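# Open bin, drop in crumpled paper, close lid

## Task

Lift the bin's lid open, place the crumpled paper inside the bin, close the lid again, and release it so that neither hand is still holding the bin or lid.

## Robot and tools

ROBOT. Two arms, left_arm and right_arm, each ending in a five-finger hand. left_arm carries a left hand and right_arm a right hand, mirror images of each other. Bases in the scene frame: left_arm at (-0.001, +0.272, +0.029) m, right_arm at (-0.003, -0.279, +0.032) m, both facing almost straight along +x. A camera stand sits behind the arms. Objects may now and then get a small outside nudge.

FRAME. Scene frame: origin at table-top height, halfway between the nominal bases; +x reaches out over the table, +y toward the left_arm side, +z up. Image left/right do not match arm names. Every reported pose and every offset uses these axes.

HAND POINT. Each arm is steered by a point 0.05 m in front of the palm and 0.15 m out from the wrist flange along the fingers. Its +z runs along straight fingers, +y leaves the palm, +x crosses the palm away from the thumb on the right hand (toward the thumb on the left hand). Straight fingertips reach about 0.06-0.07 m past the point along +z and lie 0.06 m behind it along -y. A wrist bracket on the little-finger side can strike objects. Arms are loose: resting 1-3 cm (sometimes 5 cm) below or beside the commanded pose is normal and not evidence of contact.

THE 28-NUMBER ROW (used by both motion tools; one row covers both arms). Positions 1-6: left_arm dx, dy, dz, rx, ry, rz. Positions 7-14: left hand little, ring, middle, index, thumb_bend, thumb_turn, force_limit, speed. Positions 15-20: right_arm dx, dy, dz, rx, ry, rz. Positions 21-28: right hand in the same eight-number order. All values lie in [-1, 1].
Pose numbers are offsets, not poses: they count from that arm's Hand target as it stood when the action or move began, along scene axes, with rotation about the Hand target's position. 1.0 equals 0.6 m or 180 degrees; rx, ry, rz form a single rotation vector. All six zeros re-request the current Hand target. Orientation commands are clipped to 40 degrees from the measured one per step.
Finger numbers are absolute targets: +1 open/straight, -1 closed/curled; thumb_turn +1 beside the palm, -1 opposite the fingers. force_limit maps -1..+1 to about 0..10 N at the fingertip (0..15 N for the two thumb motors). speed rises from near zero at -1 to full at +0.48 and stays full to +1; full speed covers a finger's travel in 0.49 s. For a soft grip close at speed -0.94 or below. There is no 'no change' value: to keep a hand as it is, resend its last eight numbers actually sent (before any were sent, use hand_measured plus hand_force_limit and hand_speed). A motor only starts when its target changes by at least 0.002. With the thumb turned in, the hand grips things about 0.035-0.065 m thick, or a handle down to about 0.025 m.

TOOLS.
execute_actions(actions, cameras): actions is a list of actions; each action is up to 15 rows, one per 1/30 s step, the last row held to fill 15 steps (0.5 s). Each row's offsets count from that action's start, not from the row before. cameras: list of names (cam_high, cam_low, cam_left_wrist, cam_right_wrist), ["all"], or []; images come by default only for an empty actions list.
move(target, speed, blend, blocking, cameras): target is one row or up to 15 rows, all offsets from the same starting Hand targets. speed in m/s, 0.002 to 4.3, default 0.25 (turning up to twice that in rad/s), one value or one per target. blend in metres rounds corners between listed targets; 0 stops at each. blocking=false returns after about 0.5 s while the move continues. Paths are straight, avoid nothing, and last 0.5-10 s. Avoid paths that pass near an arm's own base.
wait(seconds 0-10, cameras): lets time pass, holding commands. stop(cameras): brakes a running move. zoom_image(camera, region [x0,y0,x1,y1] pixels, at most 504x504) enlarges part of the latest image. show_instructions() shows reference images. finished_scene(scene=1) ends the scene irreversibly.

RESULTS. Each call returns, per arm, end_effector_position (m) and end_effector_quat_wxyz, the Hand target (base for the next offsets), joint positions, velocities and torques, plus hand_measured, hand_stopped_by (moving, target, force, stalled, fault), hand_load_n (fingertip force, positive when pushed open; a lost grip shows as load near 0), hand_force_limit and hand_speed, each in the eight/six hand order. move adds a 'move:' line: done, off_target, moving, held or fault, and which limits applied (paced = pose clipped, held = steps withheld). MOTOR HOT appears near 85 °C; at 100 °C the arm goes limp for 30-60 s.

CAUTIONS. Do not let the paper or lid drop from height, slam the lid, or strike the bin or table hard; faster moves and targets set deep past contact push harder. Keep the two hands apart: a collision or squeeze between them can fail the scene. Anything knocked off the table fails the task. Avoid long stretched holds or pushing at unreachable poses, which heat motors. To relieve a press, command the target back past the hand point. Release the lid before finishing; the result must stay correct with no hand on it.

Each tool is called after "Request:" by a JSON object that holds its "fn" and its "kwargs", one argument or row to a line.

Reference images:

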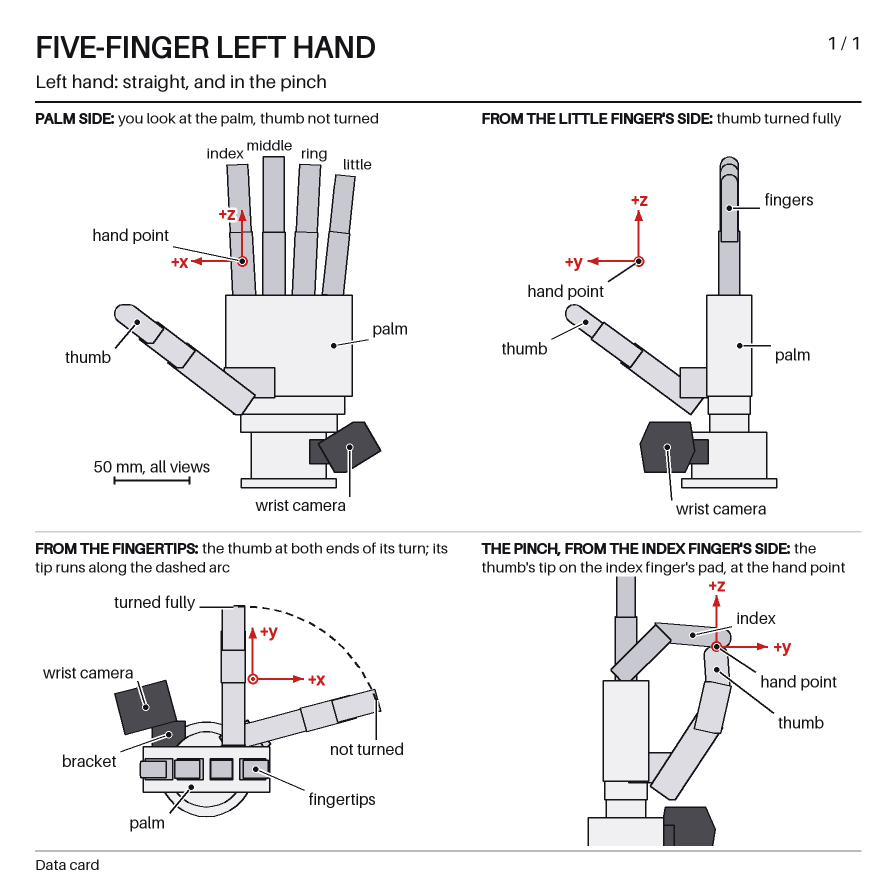

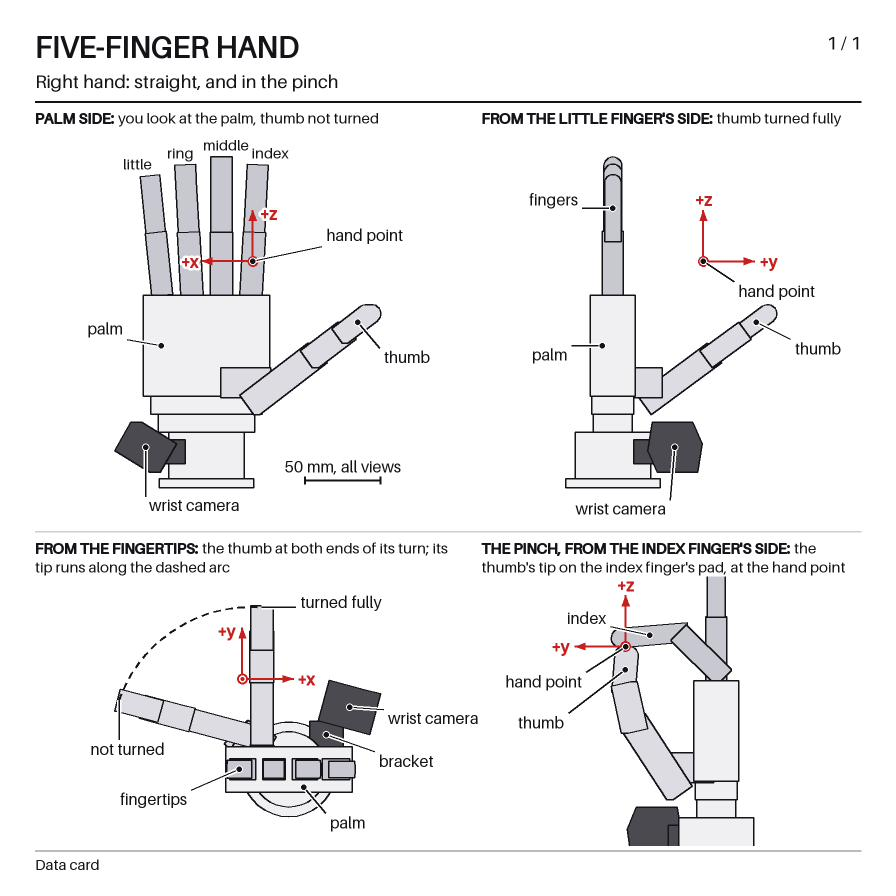

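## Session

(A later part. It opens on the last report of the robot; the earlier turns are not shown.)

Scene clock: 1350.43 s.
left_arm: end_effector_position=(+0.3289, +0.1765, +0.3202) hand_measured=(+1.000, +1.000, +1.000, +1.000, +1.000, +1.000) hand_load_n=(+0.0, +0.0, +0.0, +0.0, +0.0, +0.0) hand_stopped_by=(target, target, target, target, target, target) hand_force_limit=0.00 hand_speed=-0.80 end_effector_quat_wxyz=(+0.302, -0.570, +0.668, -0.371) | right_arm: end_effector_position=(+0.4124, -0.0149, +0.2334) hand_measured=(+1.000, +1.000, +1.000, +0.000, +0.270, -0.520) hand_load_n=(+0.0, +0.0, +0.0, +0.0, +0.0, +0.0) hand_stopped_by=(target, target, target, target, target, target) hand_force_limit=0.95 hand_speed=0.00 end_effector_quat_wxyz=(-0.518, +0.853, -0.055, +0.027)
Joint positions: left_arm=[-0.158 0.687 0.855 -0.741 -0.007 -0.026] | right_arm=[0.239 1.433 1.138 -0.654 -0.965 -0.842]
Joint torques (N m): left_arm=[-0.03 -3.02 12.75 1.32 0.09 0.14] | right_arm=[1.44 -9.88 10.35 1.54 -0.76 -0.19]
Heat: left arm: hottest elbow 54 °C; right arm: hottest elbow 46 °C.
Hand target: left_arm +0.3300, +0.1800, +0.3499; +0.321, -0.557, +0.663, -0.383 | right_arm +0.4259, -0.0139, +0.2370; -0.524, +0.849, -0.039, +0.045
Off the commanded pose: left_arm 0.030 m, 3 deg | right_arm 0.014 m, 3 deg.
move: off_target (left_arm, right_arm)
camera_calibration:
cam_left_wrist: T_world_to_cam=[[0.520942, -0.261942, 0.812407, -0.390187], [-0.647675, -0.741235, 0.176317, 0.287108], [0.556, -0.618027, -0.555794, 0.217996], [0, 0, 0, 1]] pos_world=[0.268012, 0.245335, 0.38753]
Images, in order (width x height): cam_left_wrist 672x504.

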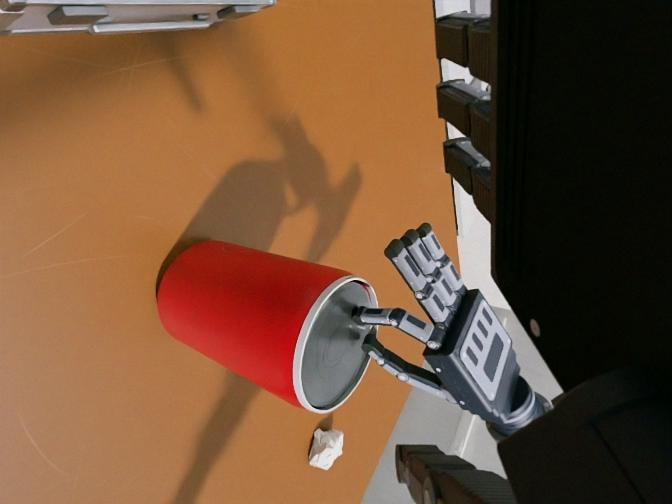

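Request:
{"fn": "move", "kwargs": {
  "target": [
    [0,0,0,0,0,0,1,1,1,1,1,1,0,-0.8,0.025,0.0,0.035,-0.002,-0.035,0,1,1,1,0.0,0.27,-0.52,0.95,0],
    [0,0,0,0,0,0,1,1,1,1,1,1,0,-0.8,0.004,0.0,0.006,-0.002,-0.035,0,1,1,1,0.0,0.27,-0.52,0.95,0]
  ],
  "speed": 0.06,
  "cameras": ["cam_left_wrist"]
}}

Request:
{"fn": "zoom_image", "kwargs": {
  "camera": "cam_left_wrist",
  "region": [345, 285, 395, 335]
}}

Scene clock: 1358.33 s.
left_arm: end_effector_position=(+0.3289, +0.1765, +0.3202) hand_measured=(+1.000, +1.000, +1.000, +1.000, +1.000, +1.000) hand_load_n=(+0.0, -0.5, +0.0, +0.0, -0.5, -0.5) hand_stopped_by=(target, target, target, target, target, target) hand_force_limit=0.00 hand_speed=-0.80 end_effector_quat_wxyz=(+0.302, -0.570, +0.668, -0.371) | right_arm: end_effector_position=(+0.4257, -0.0148, +0.2332) hand_measured=(+1.000, +1.000, +1.000, +0.000, +0.270, -0.520) hand_load_n=(+0.0, +0.0, +0.0, +0.0, +0.0, +0.0) hand_stopped_by=(target, target, target, target, target, target) hand_force_limit=0.95 hand_speed=0.00 end_effector_quat_wxyz=(-0.519, +0.851, -0.028, +0.071)
Joint positions: left_arm=[-0.158 0.687 0.855 -0.741 -0.007 -0.026] | right_arm=[0.241 1.421 1.118 -0.571 -0.942 -0.871]
Joint torques (N m): left_arm=[0.03 -3.08 12.75 1.31 0.09 0.14] | right_arm=[2.14 -12.28 8.31 1.62 -0.2 -0.17]
Heat: left arm: hottest elbow 54 °C; right arm: hottest elbow 45 °C.
Hand target: left_arm +0.3300, +0.1800, +0.3499; +0.321, -0.557, +0.663, -0.383 | right_arm +0.4283, -0.0139, +0.2406; -0.523, +0.847, -0.010, +0.092
Off the commanded pose: left_arm 0.030 m, 3 deg | right_arm 0.008 m, 3 deg.
move: off_target (left_arm, right_arm)
camera_calibration:
cam_left_wrist: T_world_to_cam=[[0.520942, -0.261942, 0.812407, -0.390187], [-0.647675, -0.741235, 0.176317, 0.287108], [0.556, -0.618027, -0.555794, 0.217996], [0, 0, 0, 1]] pos_world=[0.268012, 0.245335, 0.38753]
Images, in order (width x height): cam_left_wrist 672x504.

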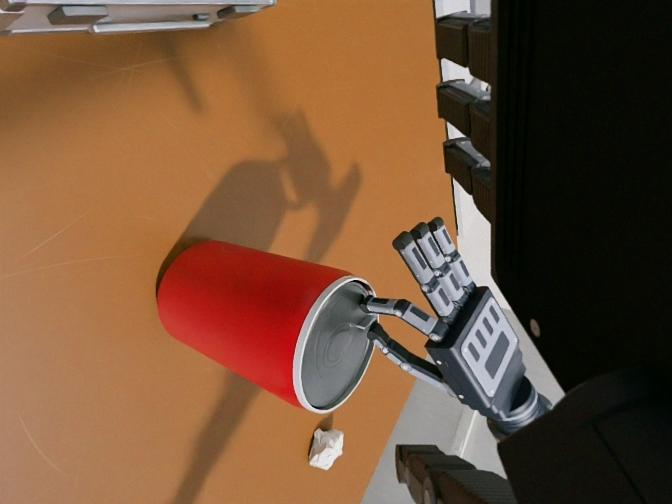

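Scaled by 10.080 from the camera's 672x504 image, which has a finer 960x720 frame.

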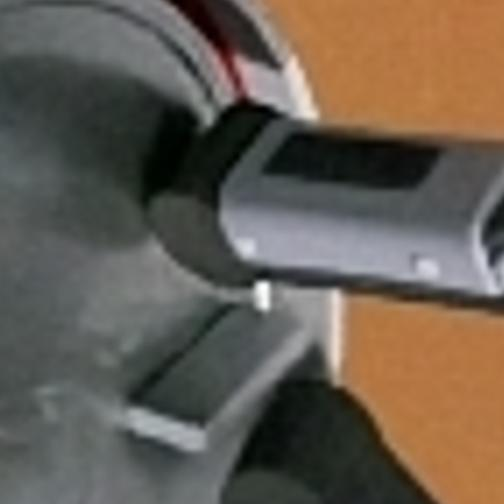

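Request:
{"fn": "move", "kwargs": {
  "target": [
    [0,0,0,0,0,0,1,1,1,1,1,1,0,-0.8,-0.012,0.0,0.025,0,0,0,1,1,1,0.0,0.27,-0.52,0.95,0],
    [0,0,0,0,0,0,1,1,1,1,1,1,0,-0.8,-0.008,0.0,-0.012,0,0,0,1,1,1,0.0,0.27,-0.52,0.95,0]
  ],
  "speed": 0.06,
  "cameras": ["cam_left_wrist"]
}}

Request:
{"fn": "zoom_image", "kwargs": {
  "camera": "cam_left_wrist",
  "region": [345, 285, 395, 335]
}}

Scene clock: 1365.57 s.
left_arm: end_effector_position=(+0.3289, +0.1765, +0.3202) hand_measured=(+1.000, +1.000, +1.000, +1.000, +1.000, +1.000) hand_load_n=(+0.0, +0.0, +0.0, +0.0, +0.0, -0.5) hand_stopped_by=(target, target, target, target, target, target) hand_force_limit=0.00 hand_speed=-0.80 end_effector_quat_wxyz=(+0.302, -0.570, +0.668, -0.371) | right_arm: end_effector_position=(+0.4189, -0.0171, +0.2350) hand_measured=(+1.000, +1.000, +1.000, +0.000, +0.270, -0.520) hand_load_n=(+0.0, +0.0, +0.0, +0.0, +0.0, +0.0) hand_stopped_by=(target, target, target, target, target, target) hand_force_limit=0.95 hand_speed=0.00 end_effector_quat_wxyz=(-0.521, +0.849, -0.024, +0.081)
Joint positions: left_arm=[-0.158 0.687 0.855 -0.741 -0.007 -0.026] | right_arm=[0.241 1.39 1.088 -0.55 -0.939 -0.871]
Joint torques (N m): left_arm=[0.03 -3.08 12.75 1.33 0.08 0.14] | right_arm=[2.26 -9.88 8.62 1.66 -0.24 -0.13]
Heat: left arm: hottest elbow 54 °C; right arm: hottest elbow 45 °C.
Hand target: left_arm +0.3300, +0.1800, +0.3499; +0.321, -0.557, +0.663, -0.383 | right_arm +0.4235, -0.0139, +0.2334; -0.523, +0.847, -0.010, +0.092
Off the commanded pose: left_arm 0.030 m, 3 deg | right_arm 0.006 m, 2 deg.
move: off_target (left_arm)
camera_calibration:
cam_left_wrist: T_world_to_cam=[[0.520942, -0.261942, 0.812407, -0.390187], [-0.647675, -0.741235, 0.176317, 0.287108], [0.556, -0.618027, -0.555794, 0.217996], [0, 0, 0, 1]] pos_world=[0.268012, 0.245335, 0.38753]
Images, in order (width x height): cam_left_wrist 672x504.

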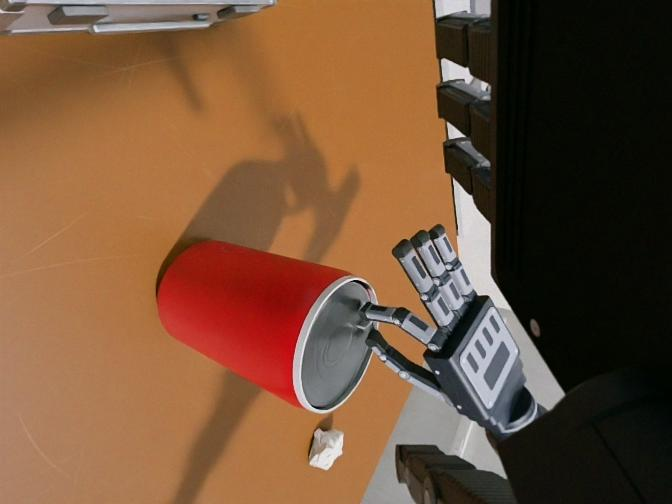

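Scaled by 10.080 from the camera's 672x504 image, which has a finer 960x720 frame.

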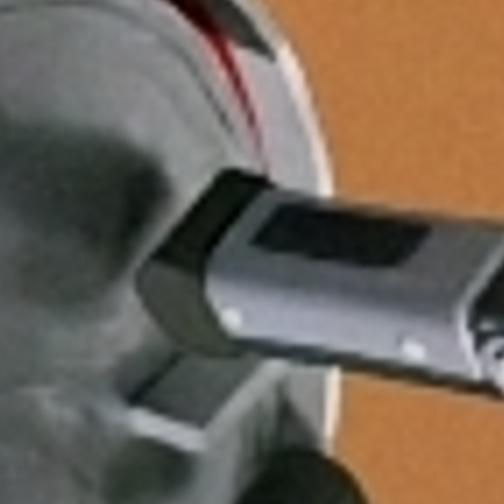

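Request:
{"fn": "move", "kwargs": {
  "target": [
    [0,0,0,0,0,0,1,1,1,1,1,1,0,-0.8,0.0,0.014,0.03,0,0,0,1,1,1,0.0,0.27,-0.52,0.95,0],
    [0,0,0,0,0,0,1,1,1,1,1,1,0,-0.8,0.0,0.009,-0.002,0,0,0,1,1,1,0.0,0.27,-0.52,0.95,0]
  ],
  "speed": 0.06,
  "cameras": ["cam_left_wrist"]
}}

Request:
{"fn": "zoom_image", "kwargs": {
  "camera": "cam_left_wrist",
  "region": [345, 285, 395, 335]
}}

Scene clock: 1373.33 s.
left_arm: end_effector_position=(+0.3289, +0.1765, +0.3202) hand_measured=(+1.000, +1.000, +1.000, +1.000, +1.000, +1.000) hand_load_n=(+0.0, +0.0, -0.5, +0.0, +0.0, +0.0) hand_stopped_by=(target, target, target, target, target, target) hand_force_limit=0.00 hand_speed=-0.80 end_effector_quat_wxyz=(+0.302, -0.570, +0.668, -0.371) | right_arm: end_effector_position=(+0.4190, -0.0102, +0.2354) hand_measured=(+1.000, +1.000, +1.000, +0.000, +0.270, -0.520) hand_load_n=(+0.0, +0.0, +0.0, +0.0, +0.0, +0.0) hand_stopped_by=(target, target, target, target, target, target) hand_force_limit=0.95 hand_speed=0.00 end_effector_quat_wxyz=(-0.520, +0.850, -0.015, +0.086)
Joint positions: left_arm=[-0.158 0.687 0.855 -0.741 -0.007 -0.026] | right_arm=[0.257 1.39 1.088 -0.533 -0.928 -0.871]
Joint torques (N m): left_arm=[0.03 -3.08 12.75 1.32 0.08 0.14] | right_arm=[1.9 -9.7 8.51 1.72 -0.37 0.03]
Heat: left arm: hottest elbow 54 °C; right arm: hottest elbow 44 °C.
Hand target: left_arm +0.3300, +0.1800, +0.3499; +0.321, -0.557, +0.663, -0.383 | right_arm +0.4235, -0.0085, +0.2322; -0.523, +0.847, -0.010, +0.092
Off the commanded pose: left_arm 0.030 m, 3 deg | right_arm 0.006 m, 1 deg.
move: off_target (left_arm)
camera_calibration:
cam_left_wrist: T_world_to_cam=[[0.520942, -0.261942, 0.812407, -0.390187], [-0.647675, -0.741235, 0.176317, 0.287108], [0.556, -0.618027, -0.555794, 0.217996], [0, 0, 0, 1]] pos_world=[0.268012, 0.245335, 0.38753]
Images, in order (width x height): cam_left_wrist 672x504.

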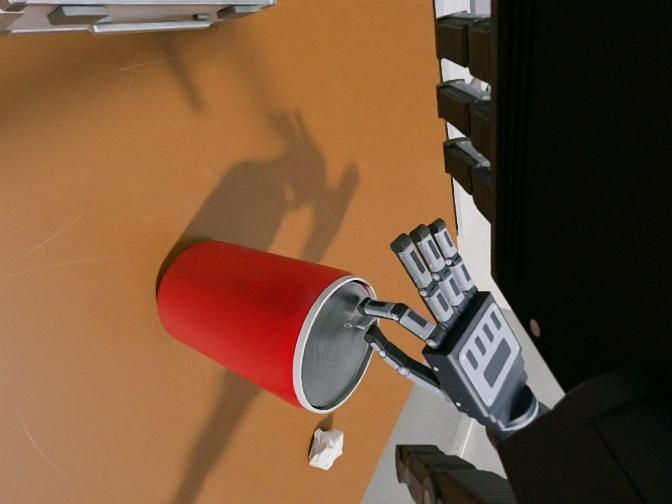

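Scaled by 10.080 from the camera's 672x504 image, which has a finer 960x720 frame.

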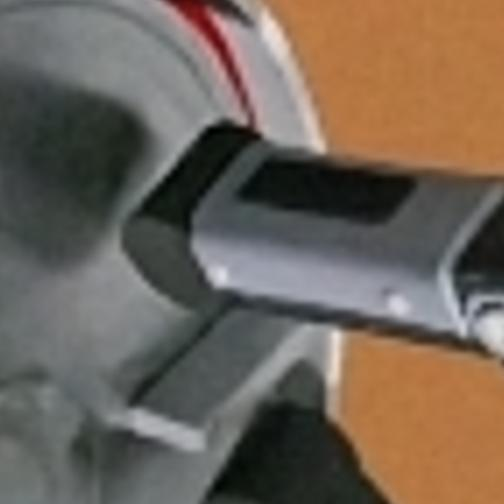

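Request:
{"fn": "move", "kwargs": {
  "target": [
    [0,0,0,0,0,0,1,1,1,1,1,1,0,-0.8,0.0,0.002,-0.012,0.002,0.028,0,1,1,1,-0.08,0.27,-0.52,0.95,-0.4]
  ],
  "speed": 0.06,
  "cameras": ["cam_left_wrist"]
}}

Request:
{"fn": "zoom_image", "kwargs": {
  "camera": "cam_left_wrist",
  "region": [345, 285, 395, 335]
}}

Scene clock: 1379.67 s.
left_arm: end_effector_position=(+0.3289, +0.1765, +0.3202) hand_measured=(+1.000, +1.000, +1.000, +1.000, +1.000, +1.000) hand_load_n=(+0.0, +0.0, +0.0, +0.0, +0.0, -0.5) hand_stopped_by=(target, target, target, target, target, target) hand_force_limit=0.00 hand_speed=-0.80 end_effector_quat_wxyz=(+0.302, -0.570, +0.668, -0.371) | right_arm: end_effector_position=(+0.4186, -0.0107, +0.2308) hand_measured=(+1.000, +1.000, +1.000, -0.080, +0.270, -0.520) hand_load_n=(+0.0, +0.0, +0.0, +0.0, +0.0, +0.0) hand_stopped_by=(target, target, target, target, target, target) hand_force_limit=0.95 hand_speed=-0.40 end_effector_quat_wxyz=(-0.527, +0.847, -0.020, +0.072)
Joint positions: left_arm=[-0.158 0.687 0.855 -0.741 -0.007 -0.026] | right_arm=[0.248 1.407 1.088 -0.533 -0.956 -0.863]
Joint torques (N m): left_arm=[0.03 -3.02 12.74 1.31 0.09 0.15] | right_arm=[1.32 -7.71 11.1 0.1 -0.35 0.19]
Heat: left arm: hottest elbow 54 °C; right arm: hottest elbow 44 °C.
Hand target: left_arm +0.3300, +0.1800, +0.3499; +0.321, -0.557, +0.663, -0.383 | right_arm +0.4235, -0.0073, +0.2250; -0.525, +0.849, -0.033, +0.054
Off the commanded pose: left_arm 0.030 m, 3 deg | right_arm 0.008 m, 3 deg.
move: off_target (left_arm, right_arm)
camera_calibration:
cam_left_wrist: T_world_to_cam=[[0.520942, -0.261942, 0.812407, -0.390187], [-0.647675, -0.741235, 0.176317, 0.287108], [0.556, -0.618027, -0.555794, 0.217996], [0, 0, 0, 1]] pos_world=[0.268012, 0.245335, 0.38753]
Images, in order (width x height): cam_left_wrist 672x504.

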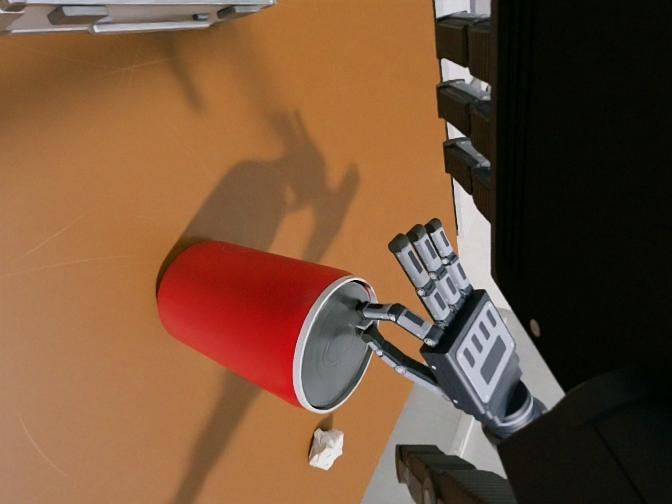

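Scaled by 10.080 from the camera's 672x504 image, which has a finer 960x720 frame.

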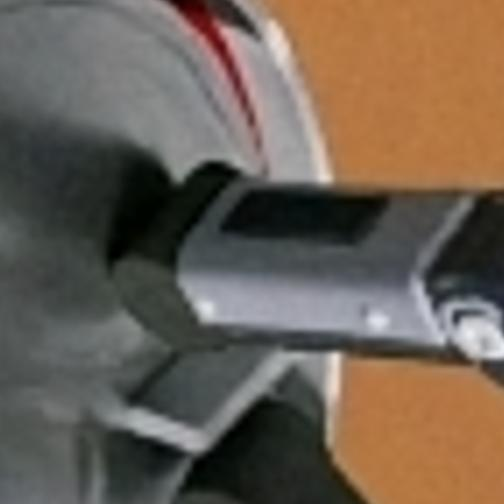

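Request:
{"fn": "move", "kwargs": {
  "target": [
    [0,0,0,0,0,0,1,1,1,1,1,1,0,-0.8,0.0,0.0,-0.008,0,0,0,1,1,1,-0.17,0.27,-0.52,0.5,-0.7]
  ],
  "speed": 0.06,
  "cameras": ["cam_left_wrist"]
}}

Request:
{"fn": "zoom_image", "kwargs": {
  "camera": "cam_left_wrist",
  "region": [345, 285, 395, 335]
}}

Scene clock: 1384.87 s.
left_arm: end_effector_position=(+0.3289, +0.1765, +0.3202) hand_measured=(+1.000, +1.000, +1.000, +1.000, +1.000, +1.000) hand_load_n=(+0.0, +0.0, +0.0, +0.0, +0.0, +0.0) hand_stopped_by=(target, target, target, target, target, target) hand_force_limit=0.00 hand_speed=-0.80 end_effector_quat_wxyz=(+0.302, -0.570, +0.668, -0.371) | right_arm: end_effector_position=(+0.4168, -0.0083, +0.2298) hand_measured=(+1.000, +1.000, +1.000, -0.170, +0.270, -0.520) hand_load_n=(+0.0, +0.0, +0.0, +0.0, -2.0, +0.0) hand_stopped_by=(target, target, target, target, target, target) hand_force_limit=0.50 hand_speed=-0.70 end_effector_quat_wxyz=(-0.528, +0.846, -0.021, +0.067)
Joint positions: left_arm=[-0.158 0.687 0.855 -0.741 -0.007 -0.026] | right_arm=[0.253 1.41 1.088 -0.533 -0.959 -0.857]
Joint torques (N m): left_arm=[-0.03 -3.02 12.74 1.33 0.08 0.14] | right_arm=[1.32 -7.59 10.33 0.46 -0.25 0.15]
Heat: left arm: hottest elbow 54 °C; right arm: hottest elbow 44 °C.
Hand target: left_arm +0.3300, +0.1800, +0.3499; +0.321, -0.557, +0.663, -0.383 | right_arm +0.4235, -0.0073, +0.2202; -0.525, +0.849, -0.033, +0.054
Off the commanded pose: left_arm 0.030 m, 3 deg | right_arm 0.012 m, 2 deg.
move: off_target (left_arm, right_arm)
camera_calibration:
cam_left_wrist: T_world_to_cam=[[0.520942, -0.261942, 0.812407, -0.390187], [-0.647675, -0.741235, 0.176317, 0.287108], [0.556, -0.618027, -0.555794, 0.217996], [0, 0, 0, 1]] pos_world=[0.268012, 0.245335, 0.38753]
Images, in order (width x height): cam_left_wrist 672x504.

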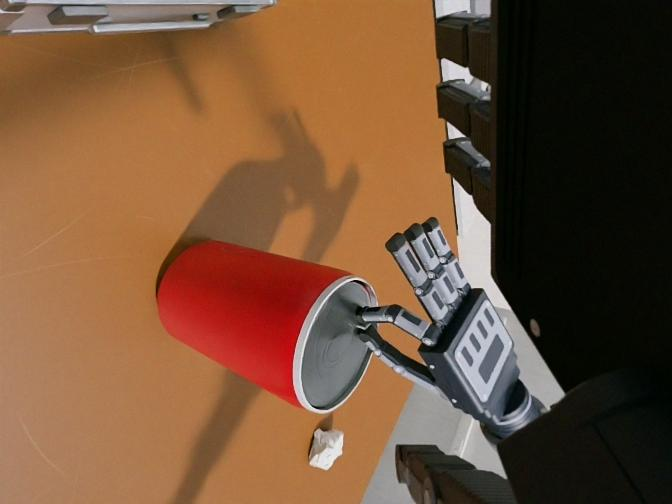

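Scaled by 10.080 from the camera's 672x504 image, which has a finer 960x720 frame.

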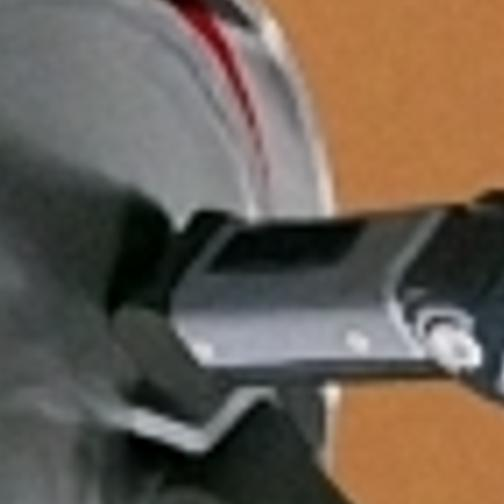

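Request:
{"fn": "move", "kwargs": {
  "target": [
    [0,0,0,0,0,0,1,1,1,1,1,1,0,-0.8,0.0,0.0,-0.002,0,0,0,1,1,1,-0.22,0.27,-0.52,0.5,-0.7],
    [0,0,0,0,0,0,1,1,1,1,1,1,0,-0.8,0.0,0.0,-0.003,0,0,0,1,1,1,-0.55,0.27,-0.52,0.95,-0.6]
  ],
  "speed": 0.06,
  "cameras": ["cam_left_wrist"]
}}

Request:
{"fn": "zoom_image", "kwargs": {
  "camera": "cam_left_wrist",
  "region": [345, 285, 395, 335]
}}

Scene clock: 1390.67 s.
left_arm: end_effector_position=(+0.3289, +0.1765, +0.3202) hand_measured=(+1.000, +1.000, +1.000, +1.000, +1.000, +1.000) hand_load_n=(+0.0, +0.0, +0.0, +0.0, +0.0, +0.0) hand_stopped_by=(target, target, target, target, target, target) hand_force_limit=0.00 hand_speed=-0.80 end_effector_quat_wxyz=(+0.302, -0.570, +0.668, -0.371) | right_arm: end_effector_position=(+0.4150, -0.0060, +0.2302) hand_measured=(+1.000, +1.000, +1.000, -0.282, +0.272, -0.520) hand_load_n=(+0.0, +0.0, +0.0, +10.0, +6.0, -0.5) hand_stopped_by=(target, target, target, force, target, target) hand_force_limit=0.95 hand_speed=-0.60 end_effector_quat_wxyz=(-0.529, +0.846, -0.020, +0.064)
Joint positions: left_arm=[-0.158 0.687 0.855 -0.741 -0.007 -0.026] | right_arm=[0.257 1.41 1.088 -0.533 -0.962 -0.854]
Joint torques (N m): left_arm=[-0.03 -3.08 12.74 1.33 0.08 0.14] | right_arm=[1.32 -7.65 10 0.62 -0.13 0.13]
Heat: left arm: hottest elbow 54 °C; right arm: hottest elbow 44 °C.
Hand target: left_arm +0.3300, +0.1800, +0.3499; +0.321, -0.557, +0.663, -0.383 | right_arm +0.4235, -0.0073, +0.2184; -0.525, +0.849, -0.033, +0.054
Off the commanded pose: left_arm 0.030 m, 3 deg | right_arm 0.015 m, 2 deg.
move: off_target (left_arm, right_arm); target 2's new numbers were sent with right_arm's hand 0.013 m and 2 deg from that target
camera_calibration:
cam_left_wrist: T_world_to_cam=[[0.520942, -0.261942, 0.812407, -0.390187], [-0.647675, -0.741235, 0.176317, 0.287108], [0.556, -0.618027, -0.555794, 0.217996], [0, 0, 0, 1]] pos_world=[0.268012, 0.245335, 0.38753]
Images, in order (width x height): cam_left_wrist 672x504.

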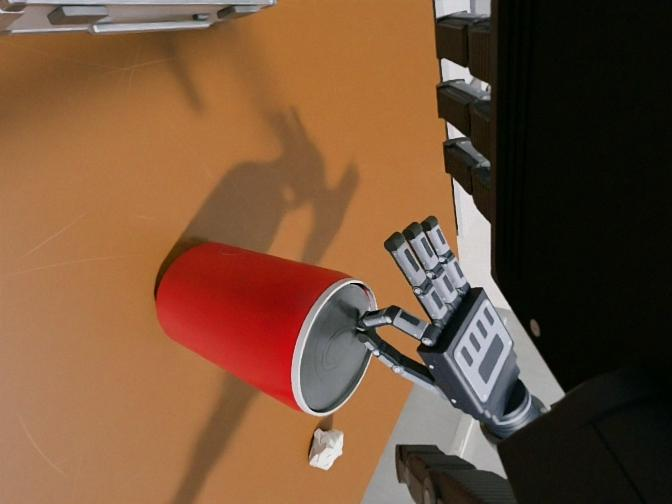

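Scaled by 10.080 from the camera's 672x504 image, which has a finer 960x720 frame.

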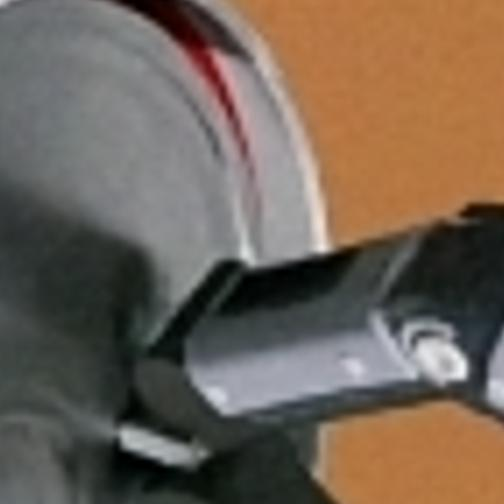

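Request:
{"fn": "move", "kwargs": {
  "target": [0,0,0,0,0,0, 1,1,1,1,1,1, 0,-0.8, 0.02,0.005,0.085,0,0,0, 1,1,1,-0.55,0.27,-0.52, 0.95,-0.6],
  "speed": 0.03,
  "cameras": ["cam_left_wrist"]
}}

Request:
{"fn": "zoom_image", "kwargs": {
  "camera": "cam_left_wrist",
  "region": [310, 245, 410, 345]
}}

Scene clock: 1405.77 s.
left_arm: end_effector_position=(+0.3289, +0.1765, +0.3202) hand_measured=(+1.000, +1.000, +1.000, +1.000, +1.000, +1.000) hand_load_n=(+0.0, +0.0, +0.0, +0.0, -0.5, +0.0) hand_stopped_by=(target, target, target, target, target, target) hand_force_limit=0.00 hand_speed=-0.80 end_effector_quat_wxyz=(+0.302, -0.570, +0.668, -0.371) | right_arm: end_effector_position=(+0.4134, -0.0053, +0.2464) hand_measured=(+1.000, +1.000, +1.000, -0.282, +0.272, -0.520) hand_load_n=(+0.0, +0.0, +0.0, +5.5, +7.5, +0.5) hand_stopped_by=(target, target, target, force, target, target) hand_force_limit=0.95 hand_speed=-0.60 end_effector_quat_wxyz=(-0.519, +0.853, -0.037, +0.035)
Joint positions: left_arm=[-0.158 0.687 0.855 -0.741 -0.007 -0.026] | right_arm=[0.261 1.427 1.166 -0.666 -0.959 -0.854]
Joint torques (N m): left_arm=[-0.03 -3.02 12.74 1.32 0.09 0.14] | right_arm=[1.2 -9.82 14.8 0.46 -0.35 0.12]
Heat: left arm: hottest elbow 54 °C; right arm: hottest elbow 44 °C.
Hand target: left_arm +0.3300, +0.1800, +0.3499; +0.321, -0.557, +0.663, -0.383 | right_arm +0.4355, -0.0043, +0.2694; -0.525, +0.849, -0.033, +0.054
Off the commanded pose: left_arm 0.030 m, 3 deg | right_arm 0.032 m, 2 deg.
move: off_target (left_arm, right_arm)
camera_calibration:
cam_left_wrist: T_world_to_cam=[[0.520942, -0.261942, 0.812407, -0.390187], [-0.647675, -0.741235, 0.176317, 0.287108], [0.556, -0.618027, -0.555794, 0.217996], [0, 0, 0, 1]] pos_world=[0.268012, 0.245335, 0.38753]
Images, in order (width x height): cam_left_wrist 672x504.

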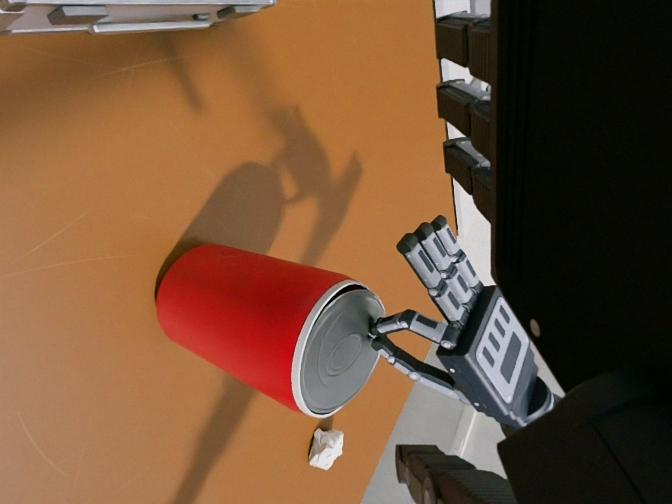

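Scaled by 5.040 from the camera's 672x504 image, which has a finer 960x720 frame.

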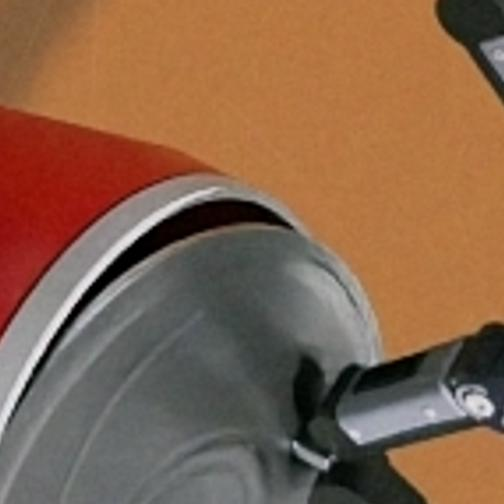

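Request:
{"fn": "move", "kwargs": {
  "target": [0,0,0,0,0,0, 1,1,1,1,1,1, 0,-0.8, -0.003,0.002,0.025,-0.002,-0.025,0, 1,1,1,-0.55,0.27,-0.52, 0.95,-0.6],
  "speed": 0.025,
  "cameras": ["cam_left_wrist"]
}}

Request:
{"fn": "zoom_image", "kwargs": {
  "camera": "cam_left_wrist",
  "region": [310, 245, 410, 345]
}}

Scene clock: 1418.47 s.
left_arm: end_effector_position=(+0.3289, +0.1765, +0.3202) hand_measured=(+1.000, +1.000, +1.000, +1.000, +1.000, +1.000) hand_load_n=(+0.0, -0.5, -0.5, +0.0, +0.0, +0.0) hand_stopped_by=(target, target, target, target, target, target) hand_force_limit=0.00 hand_speed=-0.80 end_effector_quat_wxyz=(+0.302, -0.570, +0.668, -0.371) | right_arm: end_effector_position=(+0.4148, -0.0068, +0.2478) hand_measured=(+1.000, +1.000, +1.000, -0.282, +0.272, -0.520) hand_load_n=(+0.0, +0.0, +0.0, +5.0, +7.0, +0.5) hand_stopped_by=(target, target, target, force, target, target) hand_force_limit=0.95 hand_speed=-0.60 end_effector_quat_wxyz=(-0.512, +0.857, -0.038, +0.045)
Joint positions: left_arm=[-0.158 0.687 0.855 -0.741 -0.007 -0.026] | right_arm=[0.264 1.417 1.166 -0.666 -0.935 -0.854]
Joint torques (N m): left_arm=[0.03 -3.02 12.74 1.33 0.09 0.15] | right_arm=[1.96 -12.75 13.76 1.31 -0.12 -0.05]
Heat: left arm: hottest elbow 54 °C; right arm: hottest elbow 44 °C.
Hand target: left_arm +0.3300, +0.1800, +0.3499; +0.321, -0.557, +0.663, -0.383 | right_arm +0.4337, -0.0031, +0.2844; -0.523, +0.848, -0.012, +0.088
Off the commanded pose: left_arm 0.030 m, 3 deg | right_arm 0.041 m, 6 deg.
move: off_target (left_arm, right_arm)
camera_calibration:
cam_left_wrist: T_world_to_cam=[[0.520942, -0.261942, 0.812407, -0.390187], [-0.647675, -0.741235, 0.176317, 0.287108], [0.556, -0.618027, -0.555794, 0.217996], [0, 0, 0, 1]] pos_world=[0.268012, 0.245335, 0.38753]
Images, in order (width x height): cam_left_wrist 672x504.

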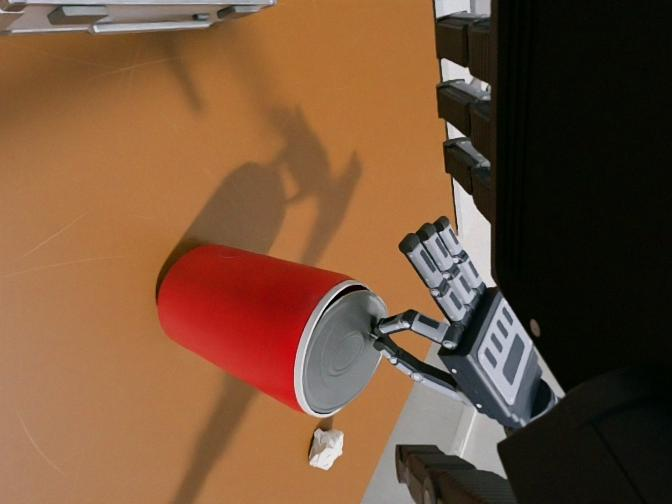

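Scaled by 5.040 from the camera's 672x504 image, which has a finer 960x720 frame.

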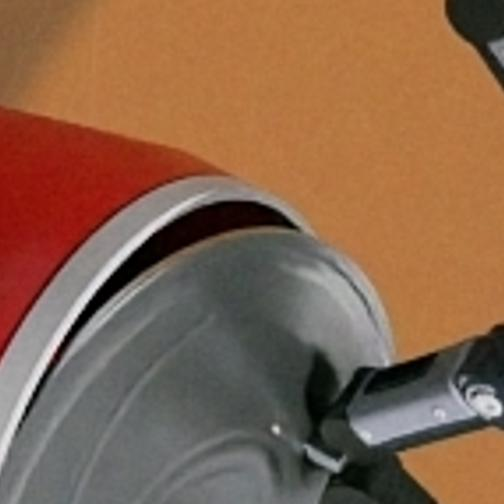

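Request:
{"fn": "move", "kwargs": {
  "target": [0,0,0,0,0,0, 1,1,1,1,1,1, 0,-0.8, -0.003,0.002,0.025,0,0,0, 1,1,1,-0.55,0.27,-0.52, 0.95,-0.6],
  "speed": 0.025,
  "cameras": ["cam_left_wrist"]
}}

Request:
{"fn": "zoom_image", "kwargs": {
  "camera": "cam_left_wrist",
  "region": [310, 245, 410, 345]
}}

Scene clock: 1422.80 s.
left_arm: end_effector_position=(+0.3289, +0.1765, +0.3202) hand_measured=(+1.000, +1.000, +1.000, +1.000, +1.000, +1.000) hand_load_n=(+0.0, +0.0, +0.0, +0.0, +0.0, +0.0) hand_stopped_by=(target, target, target, target, target, target) hand_force_limit=0.00 hand_speed=-0.80 end_effector_quat_wxyz=(+0.302, -0.570, +0.668, -0.371) | right_arm: end_effector_position=(+0.4192, -0.0062, +0.2640) hand_measured=(+1.000, +1.000, +1.000, -0.284, +0.270, -0.520) hand_load_n=(+0.0, +0.0, +0.0, +0.0, +0.0, +0.0) hand_stopped_by=(target, target, target, force, target, target) hand_force_limit=0.95 hand_speed=-0.60 end_effector_quat_wxyz=(-0.514, +0.855, -0.032, +0.058)
Joint positions: left_arm=[-0.158 0.687 0.855 -0.741 -0.007 -0.026] | right_arm=[0.264 1.404 1.19 -0.675 -0.93 -0.854]
Joint torques (N m): left_arm=[0.03 -3.02 12.74 1.32 0.09 0.14] | right_arm=[2.02 -12.4 14.38 0.5 -0.21 0]
Motor temperatures (°C): left_arm=[32 34 55 29 31 30] | right_arm=[28 38 45 31 34 29]
Heat: left arm: hottest elbow 55 °C; right arm: hottest elbow 45 °C.
Hand target: left_arm +0.3300, +0.1800, +0.3499; +0.321, -0.557, +0.663, -0.383 | right_arm +0.4319, -0.0019, +0.2994; -0.523, +0.848, -0.012, +0.088
Off the commanded pose: left_arm 0.030 m, 3 deg | right_arm 0.038 m, 4 deg.
move: off_target (left_arm, right_arm)
camera_calibration:
cam_left_wrist: T_world_to_cam=[[0.520942, -0.261942, 0.812407, -0.390187], [-0.647675, -0.741235, 0.176317, 0.287108], [0.556, -0.618027, -0.555794, 0.217996], [0, 0, 0, 1]] pos_world=[0.268012, 0.245335, 0.38753]
Images, in order (width x height): cam_left_wrist 672x504.

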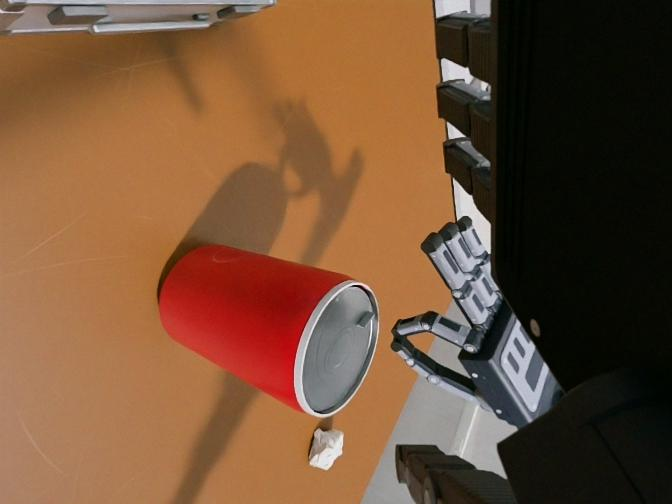

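Scaled by 5.040 from the camera's 672x504 image, which has a finer 960x720 frame.

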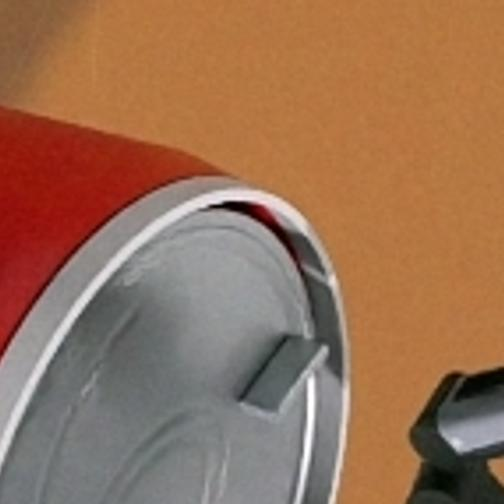

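Request:
{"fn": "move", "kwargs": {
  "target": [0,0,0,0,0,0, 1,1,1,1,1,1, 0,-0.8, 0,0,0,-0.006,-0.083,0, 1,1,1,0.1,0.27,-0.52, 0.95,-0.3],
  "speed": 0.08,
  "cameras": ["cam_left_wrist"]
}}

Request:
{"fn": "zoom_image", "kwargs": {
  "camera": "cam_left_wrist",
  "region": [310, 260, 410, 360]
}}

Scene clock: 1462.97 s.
left_arm: end_effector_position=(+0.3289, +0.1765, +0.3202) hand_measured=(+1.000, +1.000, +1.000, +1.000, +1.000, +1.000) hand_load_n=(+0.0, +0.0, +0.0, +0.0, +0.0, +0.0) hand_stopped_by=(target, target, target, target, target, target) hand_force_limit=0.00 hand_speed=-0.80 end_effector_quat_wxyz=(+0.302, -0.570, +0.668, -0.371) | right_arm: end_effector_position=(+0.4327, -0.0077, +0.2890) hand_measured=(+1.000, +1.000, +1.000, +0.100, +0.270, -0.520) hand_load_n=(+0.0, +0.0, +0.0, -0.5, +0.0, +0.0) hand_stopped_by=(target, target, target, target, target, target) hand_force_limit=0.95 hand_speed=-0.30 end_effector_quat_wxyz=(-0.509, +0.842, +0.032, +0.177)
Joint positions: left_arm=[-0.158 0.687 0.855 -0.741 -0.007 -0.026] | right_arm=[0.284 1.299 1.121 -0.504 -0.841 -0.917]
Joint torques (N m): left_arm=[-0.03 -3.02 12.74 1.33 0.09 0.14] | right_arm=[2.32 -11.05 8.9 1.92 -0.09 -0.23]
Motor temperatures (°C): left_arm=[32 34 55 29 31 30] | right_arm=[28 39 47 31 34 29]
Heat: left arm: hottest elbow 55 °C; right arm: hottest elbow 47 °C.
Hand target: left_arm +0.3300, +0.1800, +0.3499; +0.321, -0.557, +0.663, -0.383 | right_arm +0.4319, -0.0019, +0.2994; -0.512, +0.834, +0.057, +0.197
Off the commanded pose: left_arm 0.030 m, 3 deg | right_arm 0.012 m, 4 deg.
move: off_target (left_arm, right_arm)
camera_calibration:
cam_left_wrist: T_world_to_cam=[[0.520942, -0.261942, 0.812407, -0.390187], [-0.647675, -0.741235, 0.176317, 0.287108], [0.556, -0.618027, -0.555794, 0.217996], [0, 0, 0, 1]] pos_world=[0.268012, 0.245335, 0.38753]
Images, in order (width x height): cam_left_wrist 672x504.

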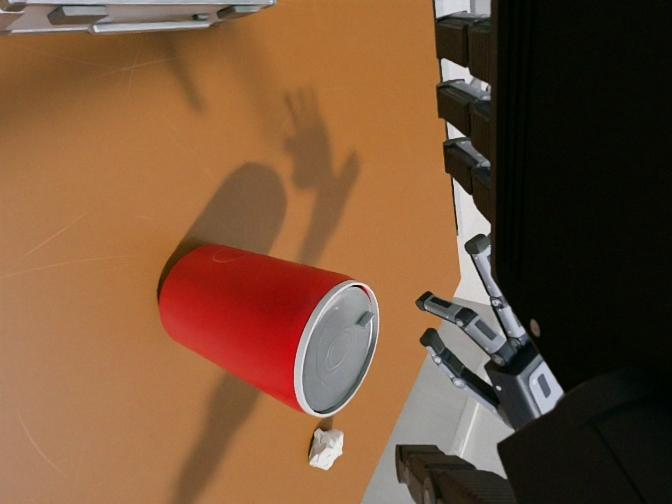

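Scaled by 5.040 from the camera's 672x504 image, which has a finer 960x720 frame.

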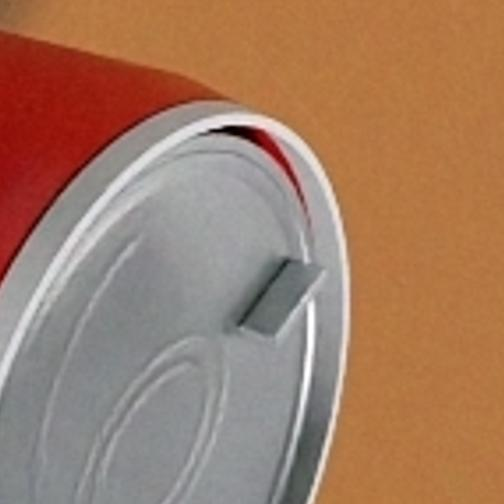

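Request:
{"fn": "zoom_image", "kwargs": {
  "camera": "cam_left_wrist",
  "region": [285, 270, 385, 420]
}}

Request:
{"fn": "execute_actions", "kwargs": {
  "actions": []
}}

Request:
{"fn": "zoom_image", "kwargs": {
  "camera": "cam_high",
  "region": [220, 150, 400, 290]
}}

Scaled by 3.360 from the camera's 672x504 image, which has a finer 960x720 frame.

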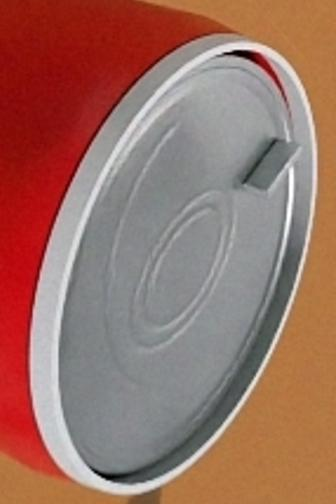

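Scene clock: 1469.23 s.
left_arm: end_effector_position=(+0.3289, +0.1765, +0.3202) hand_measured=(+1.000, +1.000, +1.000, +1.000, +1.000, +1.000) hand_load_n=(+0.0, +0.0, +0.0, -0.5, +0.0, -0.5) hand_stopped_by=(target, target, target, target, target, target) hand_force_limit=0.00 hand_speed=-0.80 end_effector_quat_wxyz=(+0.302, -0.570, +0.668, -0.371) | right_arm: end_effector_position=(+0.4327, -0.0077, +0.2890) hand_measured=(+1.000, +1.000, +1.000, +0.100, +0.270, -0.520) hand_load_n=(+0.0, +0.0, +0.0, +0.0, +0.0, +0.0) hand_stopped_by=(target, target, target, target, target, target) hand_force_limit=0.95 hand_speed=-0.30 end_effector_quat_wxyz=(-0.509, +0.842, +0.032, +0.177)
Joint positions: left_arm=[-0.158 0.687 0.855 -0.741 -0.007 -0.026] | right_arm=[0.284 1.299 1.121 -0.504 -0.841 -0.917]
Joint velocities: within noise
Joint torques (N m): left_arm=[0.03 -3.08 12.75 1.33 0.08 0.15] | right_arm=[2.32 -11.11 8.9 1.92 -0.09 -0.21]
Motor temperatures (°C): left_arm=[32 34 55 29 31 30] | right_arm=[28 38 47 32 34 29]
Heat: left arm: hottest elbow 55 °C; right arm: hottest elbow 47 °C.
Hand target: left_arm +0.3300, +0.1800, +0.3499; +0.321, -0.557, +0.663, -0.383 | right_arm +0.4319, -0.0019, +0.2994; -0.512, +0.834, +0.057, +0.197
Off the commanded pose: left_arm 0.030 m, 3 deg | right_arm 0.012 m, 4 deg.
camera_calibration:
cam_left_wrist: T_world_to_cam=[[0.520942, -0.261942, 0.812407, -0.390187], [-0.647675, -0.741235, 0.176317, 0.287108], [0.556, -0.618027, -0.555794, 0.217996], [0, 0, 0, 1]] pos_world=[0.268012, 0.245335, 0.38753]
cam_right_wrist: T_world_to_cam=[[0.502735, -0.485516, -0.715214, -0.014072], [-0.835086, -0.486555, -0.256702, 0.429319], [-0.223358, 0.726318, -0.650056, 0.40286], [0, 0, 0, 1]] pos_world=[0.455575, -0.0905498, 0.362024]

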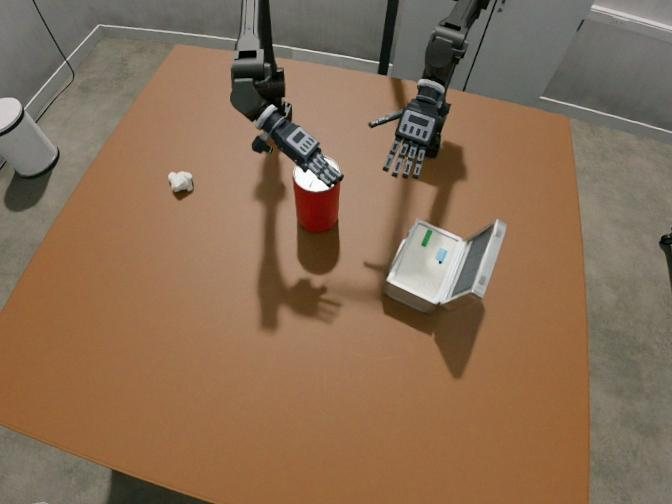

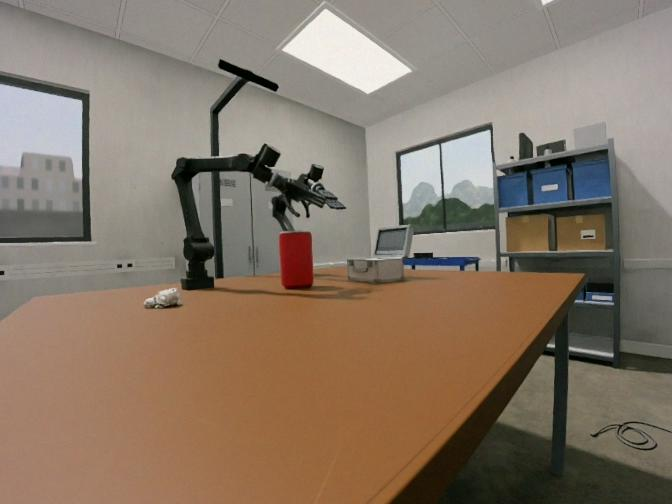

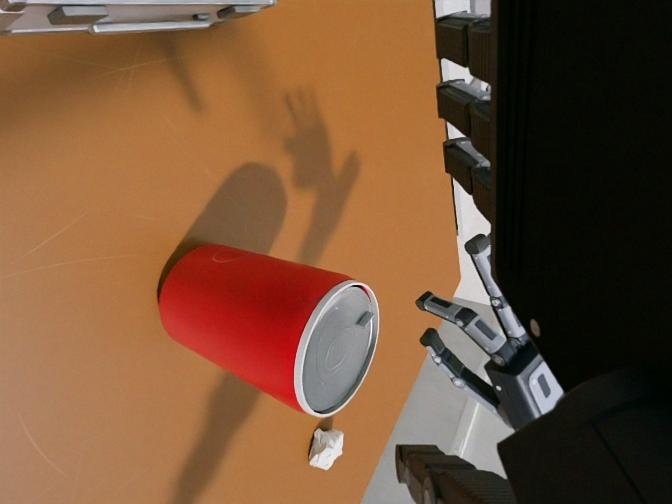

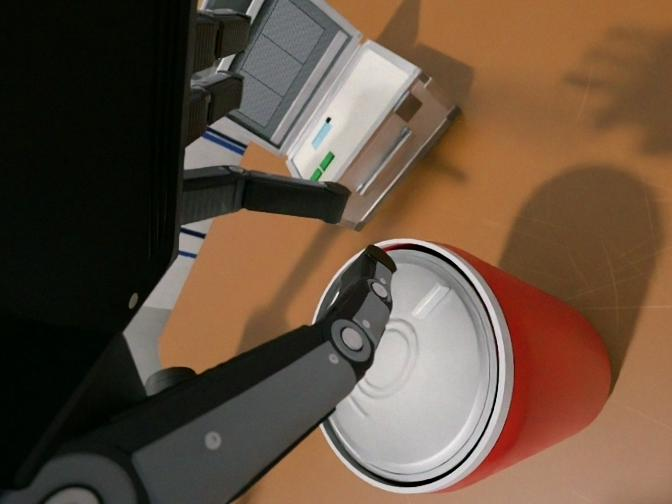

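Scaled by 2.800 from the camera's 672x504 image, which has a finer 960x720 frame.

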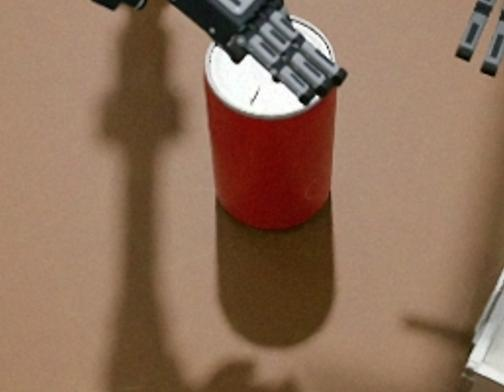

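Request:
{"fn": "zoom_image", "kwargs": {
  "camera": "cam_right_wrist",
  "region": [300, 230, 530, 500]
}}

Scaled by 1.867 from the camera's 672x504 image, which has a finer 960x720 frame.

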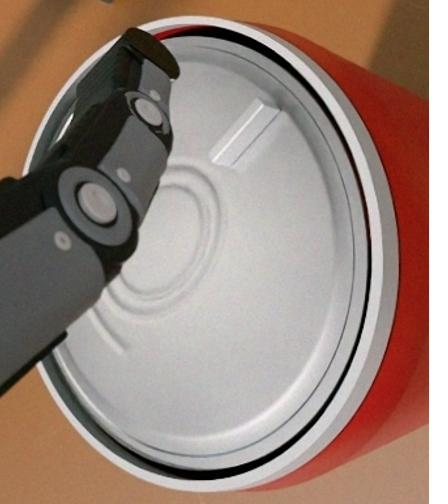

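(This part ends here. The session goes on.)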